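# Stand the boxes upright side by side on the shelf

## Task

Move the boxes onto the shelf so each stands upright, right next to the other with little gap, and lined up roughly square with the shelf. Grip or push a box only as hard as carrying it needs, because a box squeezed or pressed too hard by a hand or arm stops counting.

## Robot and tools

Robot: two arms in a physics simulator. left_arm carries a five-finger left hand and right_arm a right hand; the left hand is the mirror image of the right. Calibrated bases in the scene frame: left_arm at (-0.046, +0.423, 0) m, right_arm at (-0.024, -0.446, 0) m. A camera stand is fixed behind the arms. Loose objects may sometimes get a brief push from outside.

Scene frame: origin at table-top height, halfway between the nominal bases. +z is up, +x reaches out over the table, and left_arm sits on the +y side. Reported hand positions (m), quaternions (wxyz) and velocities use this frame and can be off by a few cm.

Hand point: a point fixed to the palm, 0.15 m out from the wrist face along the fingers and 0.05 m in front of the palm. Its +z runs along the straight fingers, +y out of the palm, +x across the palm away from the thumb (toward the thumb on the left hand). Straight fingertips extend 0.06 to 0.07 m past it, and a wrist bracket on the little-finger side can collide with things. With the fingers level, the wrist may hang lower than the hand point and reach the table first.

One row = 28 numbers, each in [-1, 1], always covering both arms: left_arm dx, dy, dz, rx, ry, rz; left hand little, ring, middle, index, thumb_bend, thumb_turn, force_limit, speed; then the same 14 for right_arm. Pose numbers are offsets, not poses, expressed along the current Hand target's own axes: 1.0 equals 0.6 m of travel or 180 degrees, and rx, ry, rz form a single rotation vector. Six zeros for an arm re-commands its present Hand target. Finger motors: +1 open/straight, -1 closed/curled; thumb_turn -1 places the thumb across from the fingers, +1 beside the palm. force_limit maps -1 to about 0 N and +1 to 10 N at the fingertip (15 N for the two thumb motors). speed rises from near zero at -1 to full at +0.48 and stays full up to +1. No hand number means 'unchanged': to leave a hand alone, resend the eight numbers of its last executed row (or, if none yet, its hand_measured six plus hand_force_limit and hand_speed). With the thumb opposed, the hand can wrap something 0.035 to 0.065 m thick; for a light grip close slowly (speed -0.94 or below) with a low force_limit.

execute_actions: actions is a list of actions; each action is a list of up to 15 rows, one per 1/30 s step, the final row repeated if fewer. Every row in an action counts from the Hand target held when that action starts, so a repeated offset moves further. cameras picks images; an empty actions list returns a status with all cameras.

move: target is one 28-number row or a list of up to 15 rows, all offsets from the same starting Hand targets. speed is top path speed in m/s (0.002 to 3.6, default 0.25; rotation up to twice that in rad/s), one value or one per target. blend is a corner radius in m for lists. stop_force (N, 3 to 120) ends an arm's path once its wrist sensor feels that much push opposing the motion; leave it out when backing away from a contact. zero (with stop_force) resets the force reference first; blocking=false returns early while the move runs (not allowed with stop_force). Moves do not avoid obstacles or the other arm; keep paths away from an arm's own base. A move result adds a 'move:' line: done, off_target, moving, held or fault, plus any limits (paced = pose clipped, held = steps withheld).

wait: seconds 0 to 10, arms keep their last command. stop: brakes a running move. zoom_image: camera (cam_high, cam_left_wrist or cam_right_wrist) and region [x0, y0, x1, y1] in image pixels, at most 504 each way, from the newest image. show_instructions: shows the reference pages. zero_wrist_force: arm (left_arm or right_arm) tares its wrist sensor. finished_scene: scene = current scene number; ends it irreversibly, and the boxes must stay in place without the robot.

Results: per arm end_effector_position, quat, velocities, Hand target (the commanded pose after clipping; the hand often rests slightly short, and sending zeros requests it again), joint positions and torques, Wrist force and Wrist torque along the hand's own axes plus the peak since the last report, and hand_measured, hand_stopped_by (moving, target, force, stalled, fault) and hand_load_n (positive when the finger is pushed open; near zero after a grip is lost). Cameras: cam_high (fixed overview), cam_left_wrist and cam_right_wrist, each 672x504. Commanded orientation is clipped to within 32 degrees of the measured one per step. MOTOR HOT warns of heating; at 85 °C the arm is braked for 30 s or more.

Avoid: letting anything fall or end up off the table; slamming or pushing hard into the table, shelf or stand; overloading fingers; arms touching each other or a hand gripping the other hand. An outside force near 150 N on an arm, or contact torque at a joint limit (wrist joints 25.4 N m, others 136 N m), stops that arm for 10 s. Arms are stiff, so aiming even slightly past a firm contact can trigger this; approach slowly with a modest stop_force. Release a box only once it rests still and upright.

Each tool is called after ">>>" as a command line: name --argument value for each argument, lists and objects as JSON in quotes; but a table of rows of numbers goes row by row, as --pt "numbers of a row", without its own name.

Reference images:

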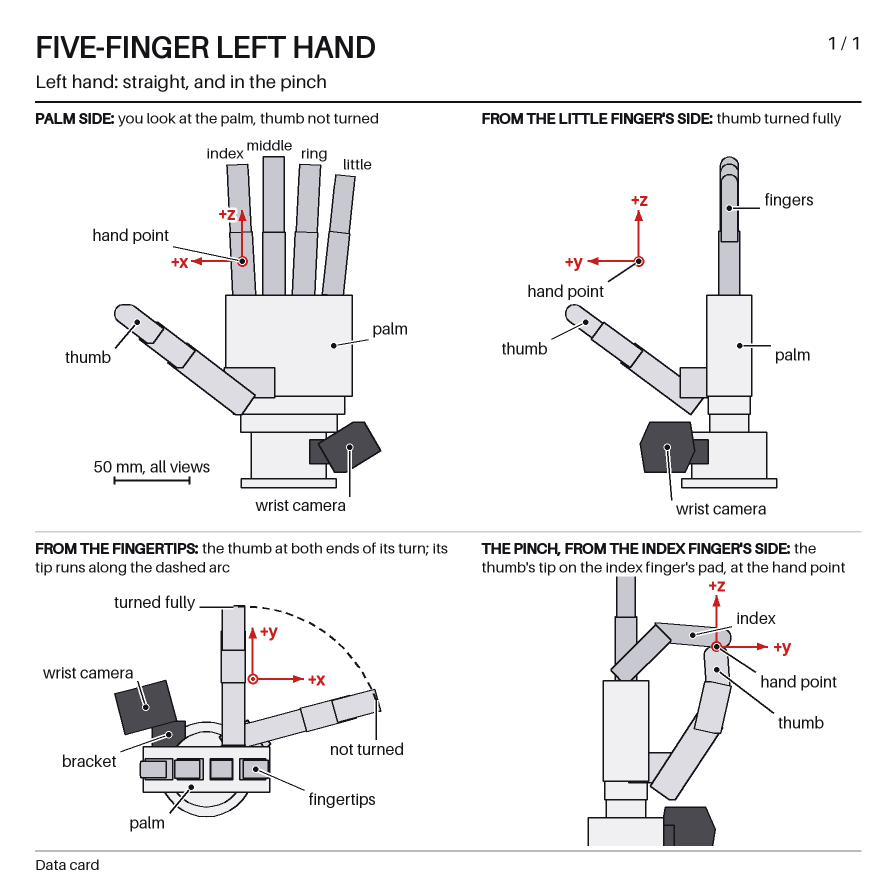

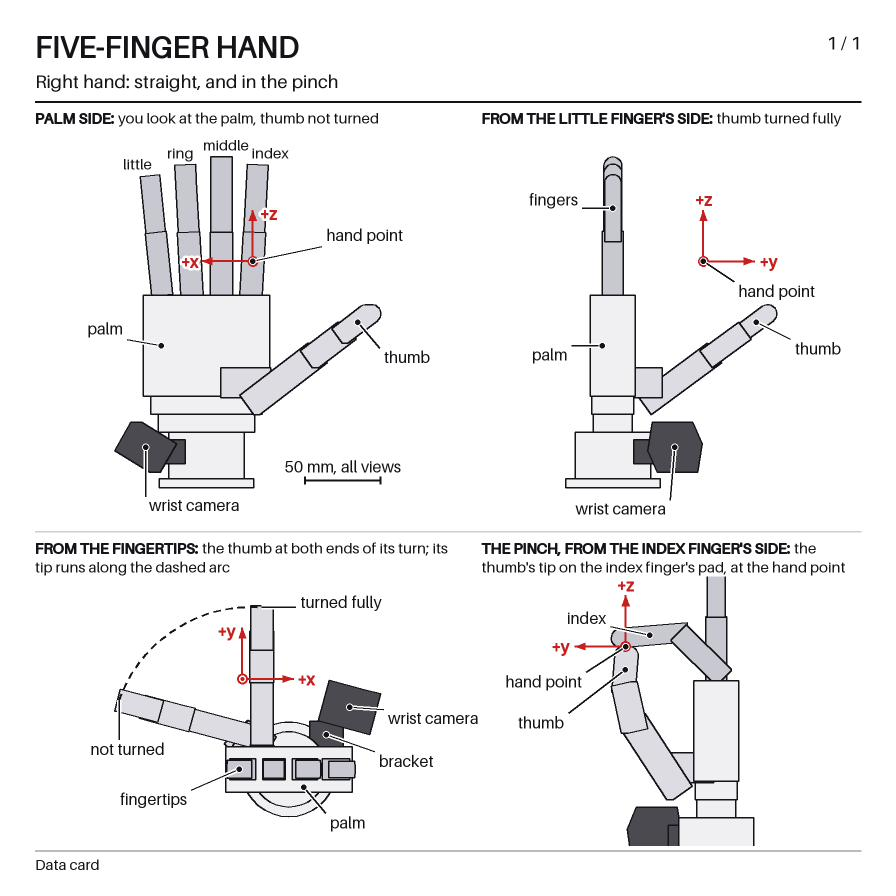

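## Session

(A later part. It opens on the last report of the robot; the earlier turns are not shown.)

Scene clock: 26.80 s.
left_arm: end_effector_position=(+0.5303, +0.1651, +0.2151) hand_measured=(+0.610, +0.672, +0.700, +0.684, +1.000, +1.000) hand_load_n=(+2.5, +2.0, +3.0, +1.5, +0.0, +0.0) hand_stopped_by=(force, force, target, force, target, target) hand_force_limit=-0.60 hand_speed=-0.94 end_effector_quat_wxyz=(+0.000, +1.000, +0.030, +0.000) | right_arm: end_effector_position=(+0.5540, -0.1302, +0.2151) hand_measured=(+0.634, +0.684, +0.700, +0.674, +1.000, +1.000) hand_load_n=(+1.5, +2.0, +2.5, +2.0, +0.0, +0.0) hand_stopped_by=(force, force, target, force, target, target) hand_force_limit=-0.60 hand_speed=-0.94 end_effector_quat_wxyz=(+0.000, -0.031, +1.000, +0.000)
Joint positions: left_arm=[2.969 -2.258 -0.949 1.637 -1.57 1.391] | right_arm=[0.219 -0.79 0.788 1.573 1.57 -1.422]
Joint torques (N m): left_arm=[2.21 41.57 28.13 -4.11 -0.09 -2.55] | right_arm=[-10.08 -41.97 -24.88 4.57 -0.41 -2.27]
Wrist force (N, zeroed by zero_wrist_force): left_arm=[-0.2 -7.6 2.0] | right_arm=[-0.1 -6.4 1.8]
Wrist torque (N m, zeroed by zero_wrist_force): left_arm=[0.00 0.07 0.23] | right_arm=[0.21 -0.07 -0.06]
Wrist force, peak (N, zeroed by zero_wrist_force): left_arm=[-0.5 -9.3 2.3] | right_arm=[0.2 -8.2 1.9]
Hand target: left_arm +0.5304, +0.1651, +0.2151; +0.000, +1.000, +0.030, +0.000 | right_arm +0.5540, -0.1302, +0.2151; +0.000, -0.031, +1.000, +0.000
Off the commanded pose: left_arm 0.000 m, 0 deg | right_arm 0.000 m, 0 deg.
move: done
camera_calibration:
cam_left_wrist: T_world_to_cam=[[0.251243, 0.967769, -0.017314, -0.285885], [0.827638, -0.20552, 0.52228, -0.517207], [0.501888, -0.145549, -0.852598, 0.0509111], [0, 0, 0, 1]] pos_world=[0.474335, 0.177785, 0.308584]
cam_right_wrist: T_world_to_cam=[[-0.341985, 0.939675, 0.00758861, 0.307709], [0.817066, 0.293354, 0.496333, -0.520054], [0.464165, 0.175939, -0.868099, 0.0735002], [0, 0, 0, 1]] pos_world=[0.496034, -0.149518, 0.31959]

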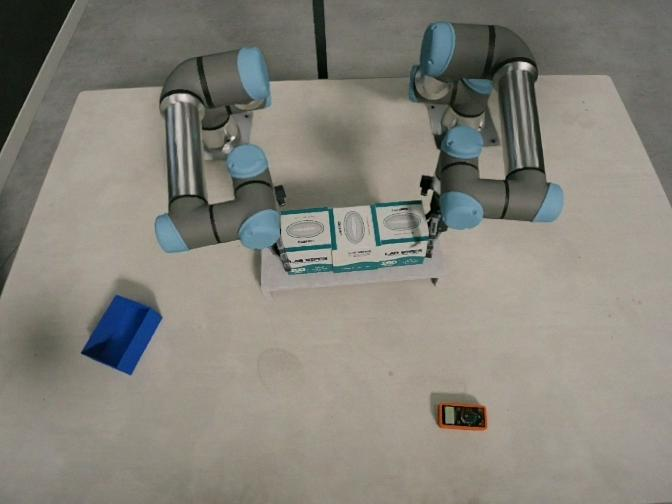

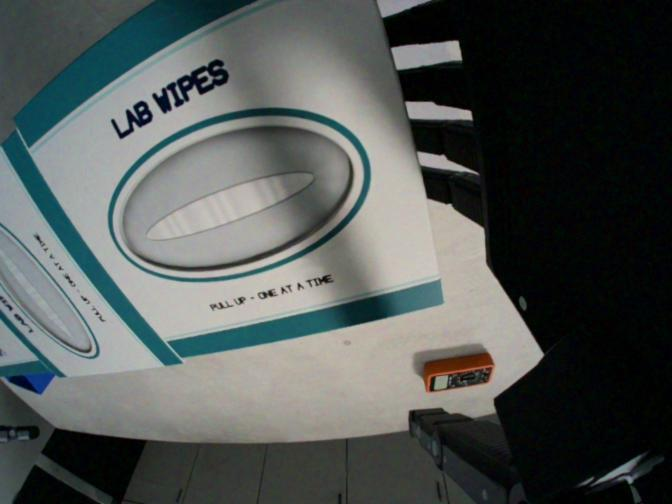

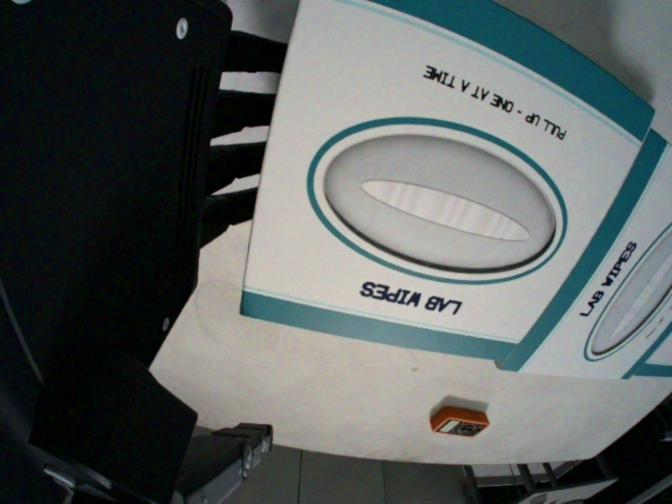

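>>> move --target '[-0.0167,0,0.0267,0,0,0,0.3,0.3,0.7,0.3,1,1,-0.6,-0.94,0.0167,0,0.0267,0,0,0,0.3,0.3,0.7,0.3,1,1,-0.6,-0.94]' --speed 0.04

>>> move --target '[0,0,0.033,0,0,0,0.3,0.3,0.7,0.3,1,1,-0.6,-0.94,0,0,0.033,0,0,0,0.3,0.3,0.7,0.3,1,1,-0.6,-0.94]' --speed 0.008 --stop_force 3 --cameras '["all"]'

>>> zoom_image --camera "cam_high" --region '[240, 140, 460, 310]'

Scene clock: 28.67 s.
left_arm: end_effector_position=(+0.5204, +0.1646, +0.1991) hand_measured=(+0.610, +0.672, +0.700, +0.684, +1.000, +1.000) hand_load_n=(+2.5, +2.0, +3.0, +1.5, +0.0, +0.0) hand_stopped_by=(force, force, target, force, target, target) hand_force_limit=-0.60 hand_speed=-0.94 end_effector_quat_wxyz=(+0.000, +1.000, +0.030, +0.000) | right_arm: end_effector_position=(+0.5440, -0.1309, +0.1991) hand_measured=(+0.634, +0.684, +0.700, +0.674, +1.000, +1.000) hand_load_n=(+1.5, +2.0, +2.5, +2.0, +0.0, +0.0) hand_stopped_by=(force, force, target, force, target, target) hand_force_limit=-0.60 hand_speed=-0.94 end_effector_quat_wxyz=(+0.000, -0.031, +1.000, +0.000)
Joint positions: left_arm=[2.966 -2.236 -1.027 1.693 -1.571 1.388] | right_arm=[0.222 -0.819 0.879 1.511 1.57 -1.42]
Joint torques (N m): left_arm=[-10.66 54.03 11.5 -0.75 3.01 -2.7] | right_arm=[17.38 -56.86 -11.57 0.14 -3.27 1.74]
Wrist force (N, zeroed by zero_wrist_force): left_arm=[-0.2 -6.9 2.1] | right_arm=[0.0 -6.1 1.8]
Wrist torque (N m, zeroed by zero_wrist_force): left_arm=[0.03 0.07 0.22] | right_arm=[0.20 -0.08 -0.19]
Wrist force, peak (N, zeroed by zero_wrist_force): left_arm=[-0.3 -7.6 2.6] | right_arm=[0.1 -6.9 1.9]
Hand target: left_arm +0.5204, +0.1645, +0.1991; +0.000, +1.000, +0.030, +0.000 | right_arm +0.5440, -0.1308, +0.1991; +0.000, -0.031, +1.000, +0.000
Off the commanded pose: left_arm 0.000 m, 0 deg | right_arm 0.000 m, 0 deg.
move: done

Scene clock: 30.33 s.
left_arm: end_effector_position=(+0.5204, +0.1645, +0.1952) hand_measured=(+0.610, +0.672, +0.700, +0.684, +1.000, +1.000) hand_load_n=(+2.5, +1.5, +2.5, +1.0, +0.0, +0.0) hand_stopped_by=(force, force, target, force, target, target) hand_force_limit=-0.60 hand_speed=-0.94 end_effector_quat_wxyz=(+0.000, +1.000, +0.030, +0.000) | right_arm: end_effector_position=(+0.5440, -0.1308, +0.1954) hand_measured=(+0.634, +0.684, +0.700, +0.674, +1.000, +1.000) hand_load_n=(+1.0, +1.5, +2.0, +1.5, +0.0, +0.0) hand_stopped_by=(force, force, target, force, target, target) hand_force_limit=-0.60 hand_speed=-0.94 end_effector_quat_wxyz=(+0.000, -0.031, +1.000, +0.000)
Joint positions: left_arm=[2.966 -2.238 -1.035 1.702 -1.57 1.388] | right_arm=[0.222 -0.818 0.887 1.502 1.57 -1.42]
Joint torques (N m): left_arm=[-9.62 54 29.86 -3.67 3.85 -2.63] | right_arm=[16.87 -54 -24.73 4.01 -2.98 1.82]
Wrist force (N, zeroed by zero_wrist_force): left_arm=[-0.6 -7.3 -0.3] | right_arm=[1.0 -6.5 -1.5]
Wrist torque (N m, zeroed by zero_wrist_force): left_arm=[0.09 -0.02 0.23] | right_arm=[0.28 0.01 -0.16]
Wrist force, peak (N, zeroed by zero_wrist_force): left_arm=[-0.9 -7.6 -0.9] | right_arm=[0.8 -6.7 -2.4]
Hand target: left_arm +0.5204, +0.1645, +0.1952; +0.000, +1.000, +0.030, +0.000 (not the last commanded pose) | right_arm +0.5440, -0.1308, +0.1954; +0.000, -0.031, +1.000, +0.000 (not the last commanded pose)
Off the commanded pose: left_arm 0.016 m, 0 deg | right_arm 0.016 m, 0 deg.
move: contact (left_arm, right_arm)
camera_calibration:
cam_left_wrist: T_world_to_cam=[[0.251193, 0.967784, -0.0172326, -0.283165], [0.827649, -0.205521, 0.522263, -0.498743], [0.501895, -0.145451, -0.852611, 0.0388085], [0, 0, 0, 1]] pos_world=[0.464435, 0.177185, 0.288683]
cam_right_wrist: T_world_to_cam=[[-0.342061, 0.939648, 0.00754232, 0.305049], [0.817057, 0.29345, 0.496291, -0.501898], [0.464126, 0.175924, -0.868123, 0.0611703], [0, 0, 0, 1]] pos_world=[0.486033, -0.150118, 0.29989]

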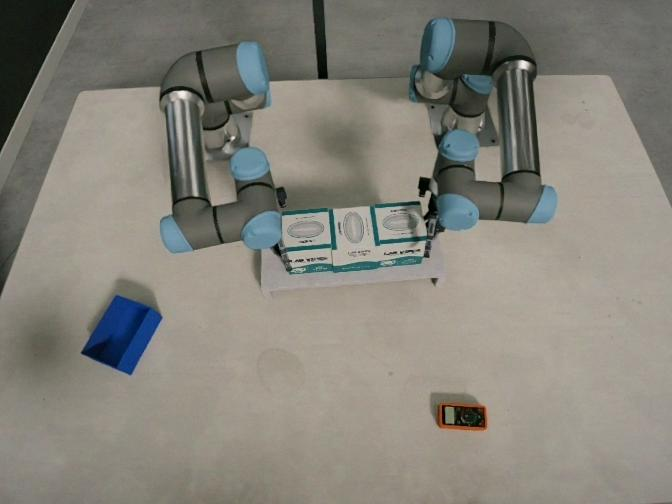

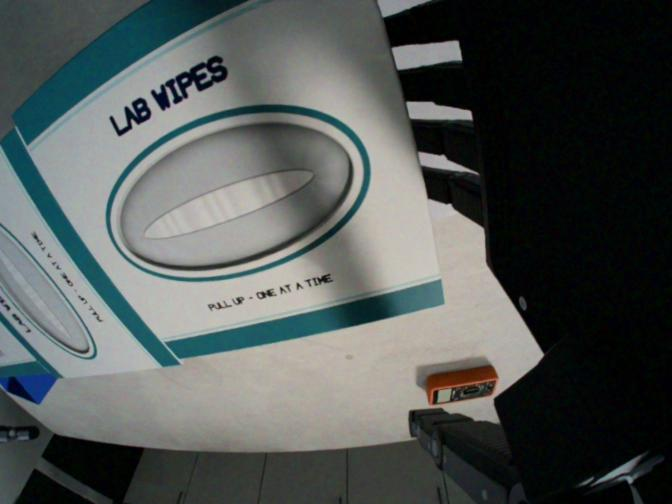

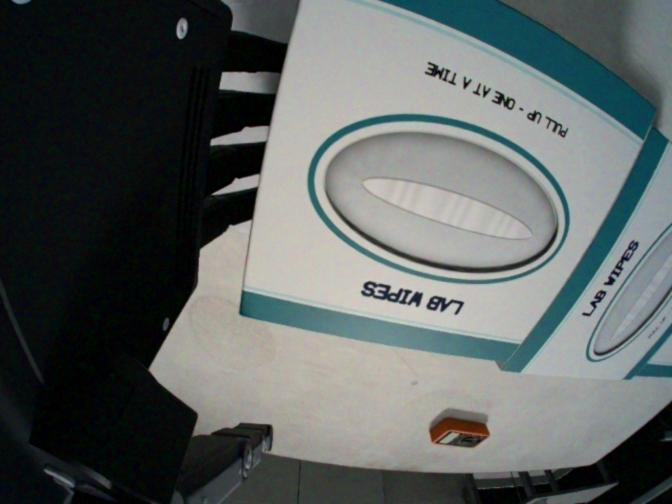

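Scaled by 2.291.

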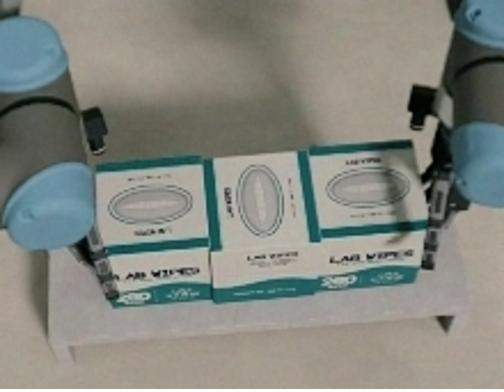

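Landed at the same height as before. Retreat outward, then up.

>>> move --pt "0 -0.02 0 0 0 0 0.3 0.3 0.7 0.3 1 1 -0.6 -0.94 0 -0.02 0 0 0 0 0.3 0.3 0.7 0.3 1 1 -0.6 -0.94" --pt "0 -0.1 0 0 0 0 0.3 0.3 0.7 0.3 1 1 -0.6 -0.94 0 -0.1 0 0 0 0 0.3 0.3 0.7 0.3 1 1 -0.6 -0.94" --pt "-0.25 -0.12 -0.25 0 0 0 0.3 0.3 0.7 0.3 1 1 -0.6 -0.94 0.25 -0.12 -0.25 0 0 0 0.3 0.3 0.7 0.3 1 1 -0.6 -0.94" --speed '[0.02,0.1,0.25]' --blend '[0.005,0.01,0]' --cameras '["all"]'

>>> zoom_image --camera "cam_high" --region '[240, 140, 460, 310]'

Scene clock: 33.23 s.
left_arm: end_effector_position=(+0.3663, +0.2274, +0.3450) hand_measured=(+0.610, +0.672, +0.700, +0.684, +1.000, +1.000) hand_load_n=(+0.0, +0.0, +0.0, +0.0, +0.0, -0.5) hand_stopped_by=(force, force, target, force, target, target) hand_force_limit=-0.60 hand_speed=-0.94 end_effector_quat_wxyz=(+0.000, +1.000, +0.030, +0.000) | right_arm: end_effector_position=(+0.3988, -0.2120, +0.3453) hand_measured=(+0.634, +0.684, +0.700, +0.672, +1.000, +1.000) hand_load_n=(+0.0, +0.0, +0.0, +0.0, +0.0, +0.0) hand_stopped_by=(force, force, target, force, target, target) hand_force_limit=-0.60 hand_speed=-0.94 end_effector_quat_wxyz=(+0.000, -0.031, +1.000, +0.000)
Joint positions: left_arm=[3.079 -1.776 -1.323 1.529 -1.57 1.501] | right_arm=[0.105 -1.288 1.225 1.634 1.57 -1.537]
Joint torques (N m): left_arm=[4.57 35.51 7.47 -4.28 2.27 2.69] | right_arm=[-13.59 -38.75 -10.64 4.73 -1.56 -2.08]
Wrist force (N, zeroed by zero_wrist_force): left_arm=[0.3 -0.1 0.1] | right_arm=[0.1 0.1 -0.4]
Wrist torque (N m, zeroed by zero_wrist_force): left_arm=[-0.06 -0.05 -0.13] | right_arm=[0.04 0.01 0.12]
Wrist force, peak (N, zeroed by zero_wrist_force): left_arm=[-0.5 -7.4 -0.5] | right_arm=[1.0 -6.6 -1.4]
Hand target: left_arm +0.3662, +0.2274, +0.3451; +0.000, +1.000, +0.030, +0.000 | right_arm +0.3987, -0.2120, +0.3454; +0.000, -0.031, +1.000, +0.000
Off the commanded pose: left_arm 0.000 m, 0 deg | right_arm 0.000 m, 0 deg.
move: done
camera_calibration:
cam_left_wrist: T_world_to_cam=[[0.251193, 0.967784, -0.0172326, -0.302748], [0.827649, -0.205521, 0.522263, -0.43651], [0.501895, -0.145451, -0.852611, 0.253021], [0, 0, 0, 1]] pos_world=[0.310335, 0.240085, 0.438483]
cam_right_wrist: T_world_to_cam=[[-0.342077, 0.939642, 0.00757215, 0.330447], [0.817095, 0.293465, 0.49622, -0.433834], [0.464047, 0.175932, -0.868164, 0.273007], [0, 0, 0, 1]] pos_world=[0.340834, -0.231218, 0.44979]

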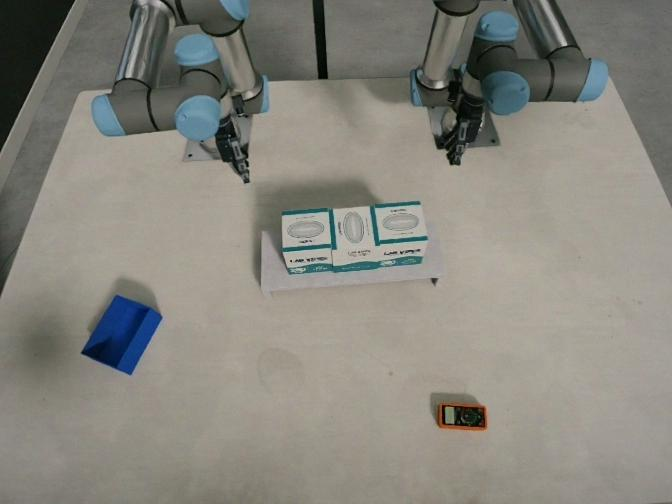

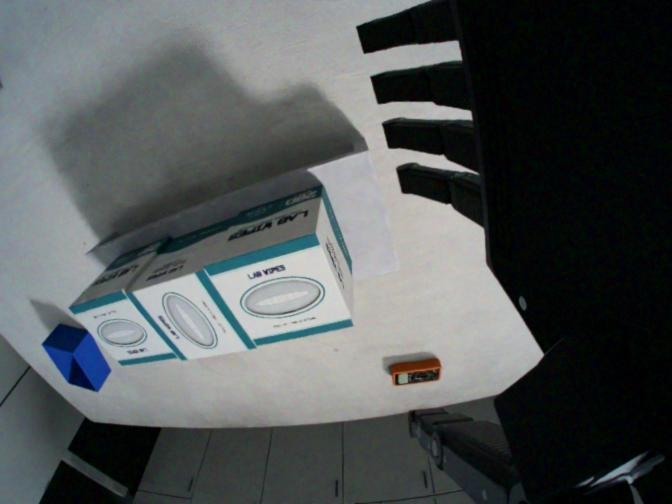

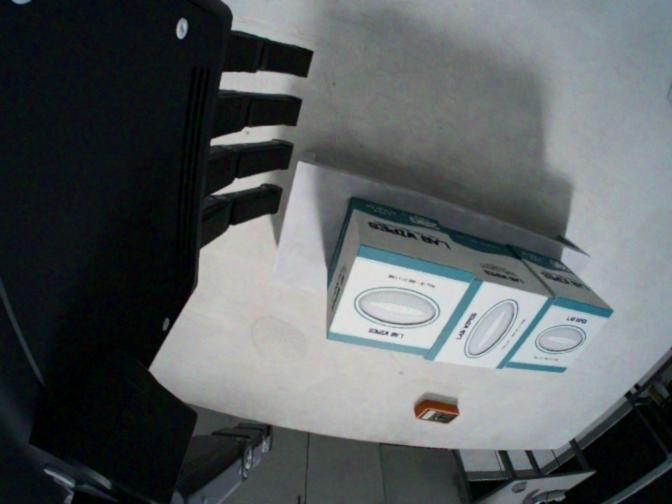

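Scaled by 2.291.

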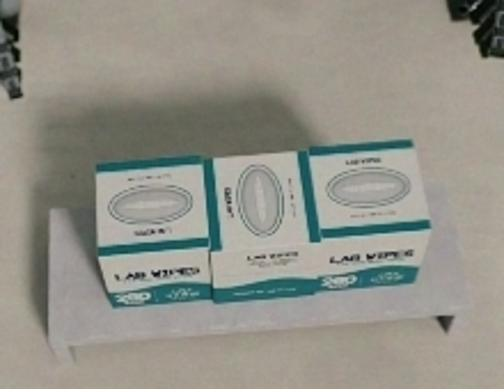

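>>> finished_scene --scene 2

The scene is finished: the task was done.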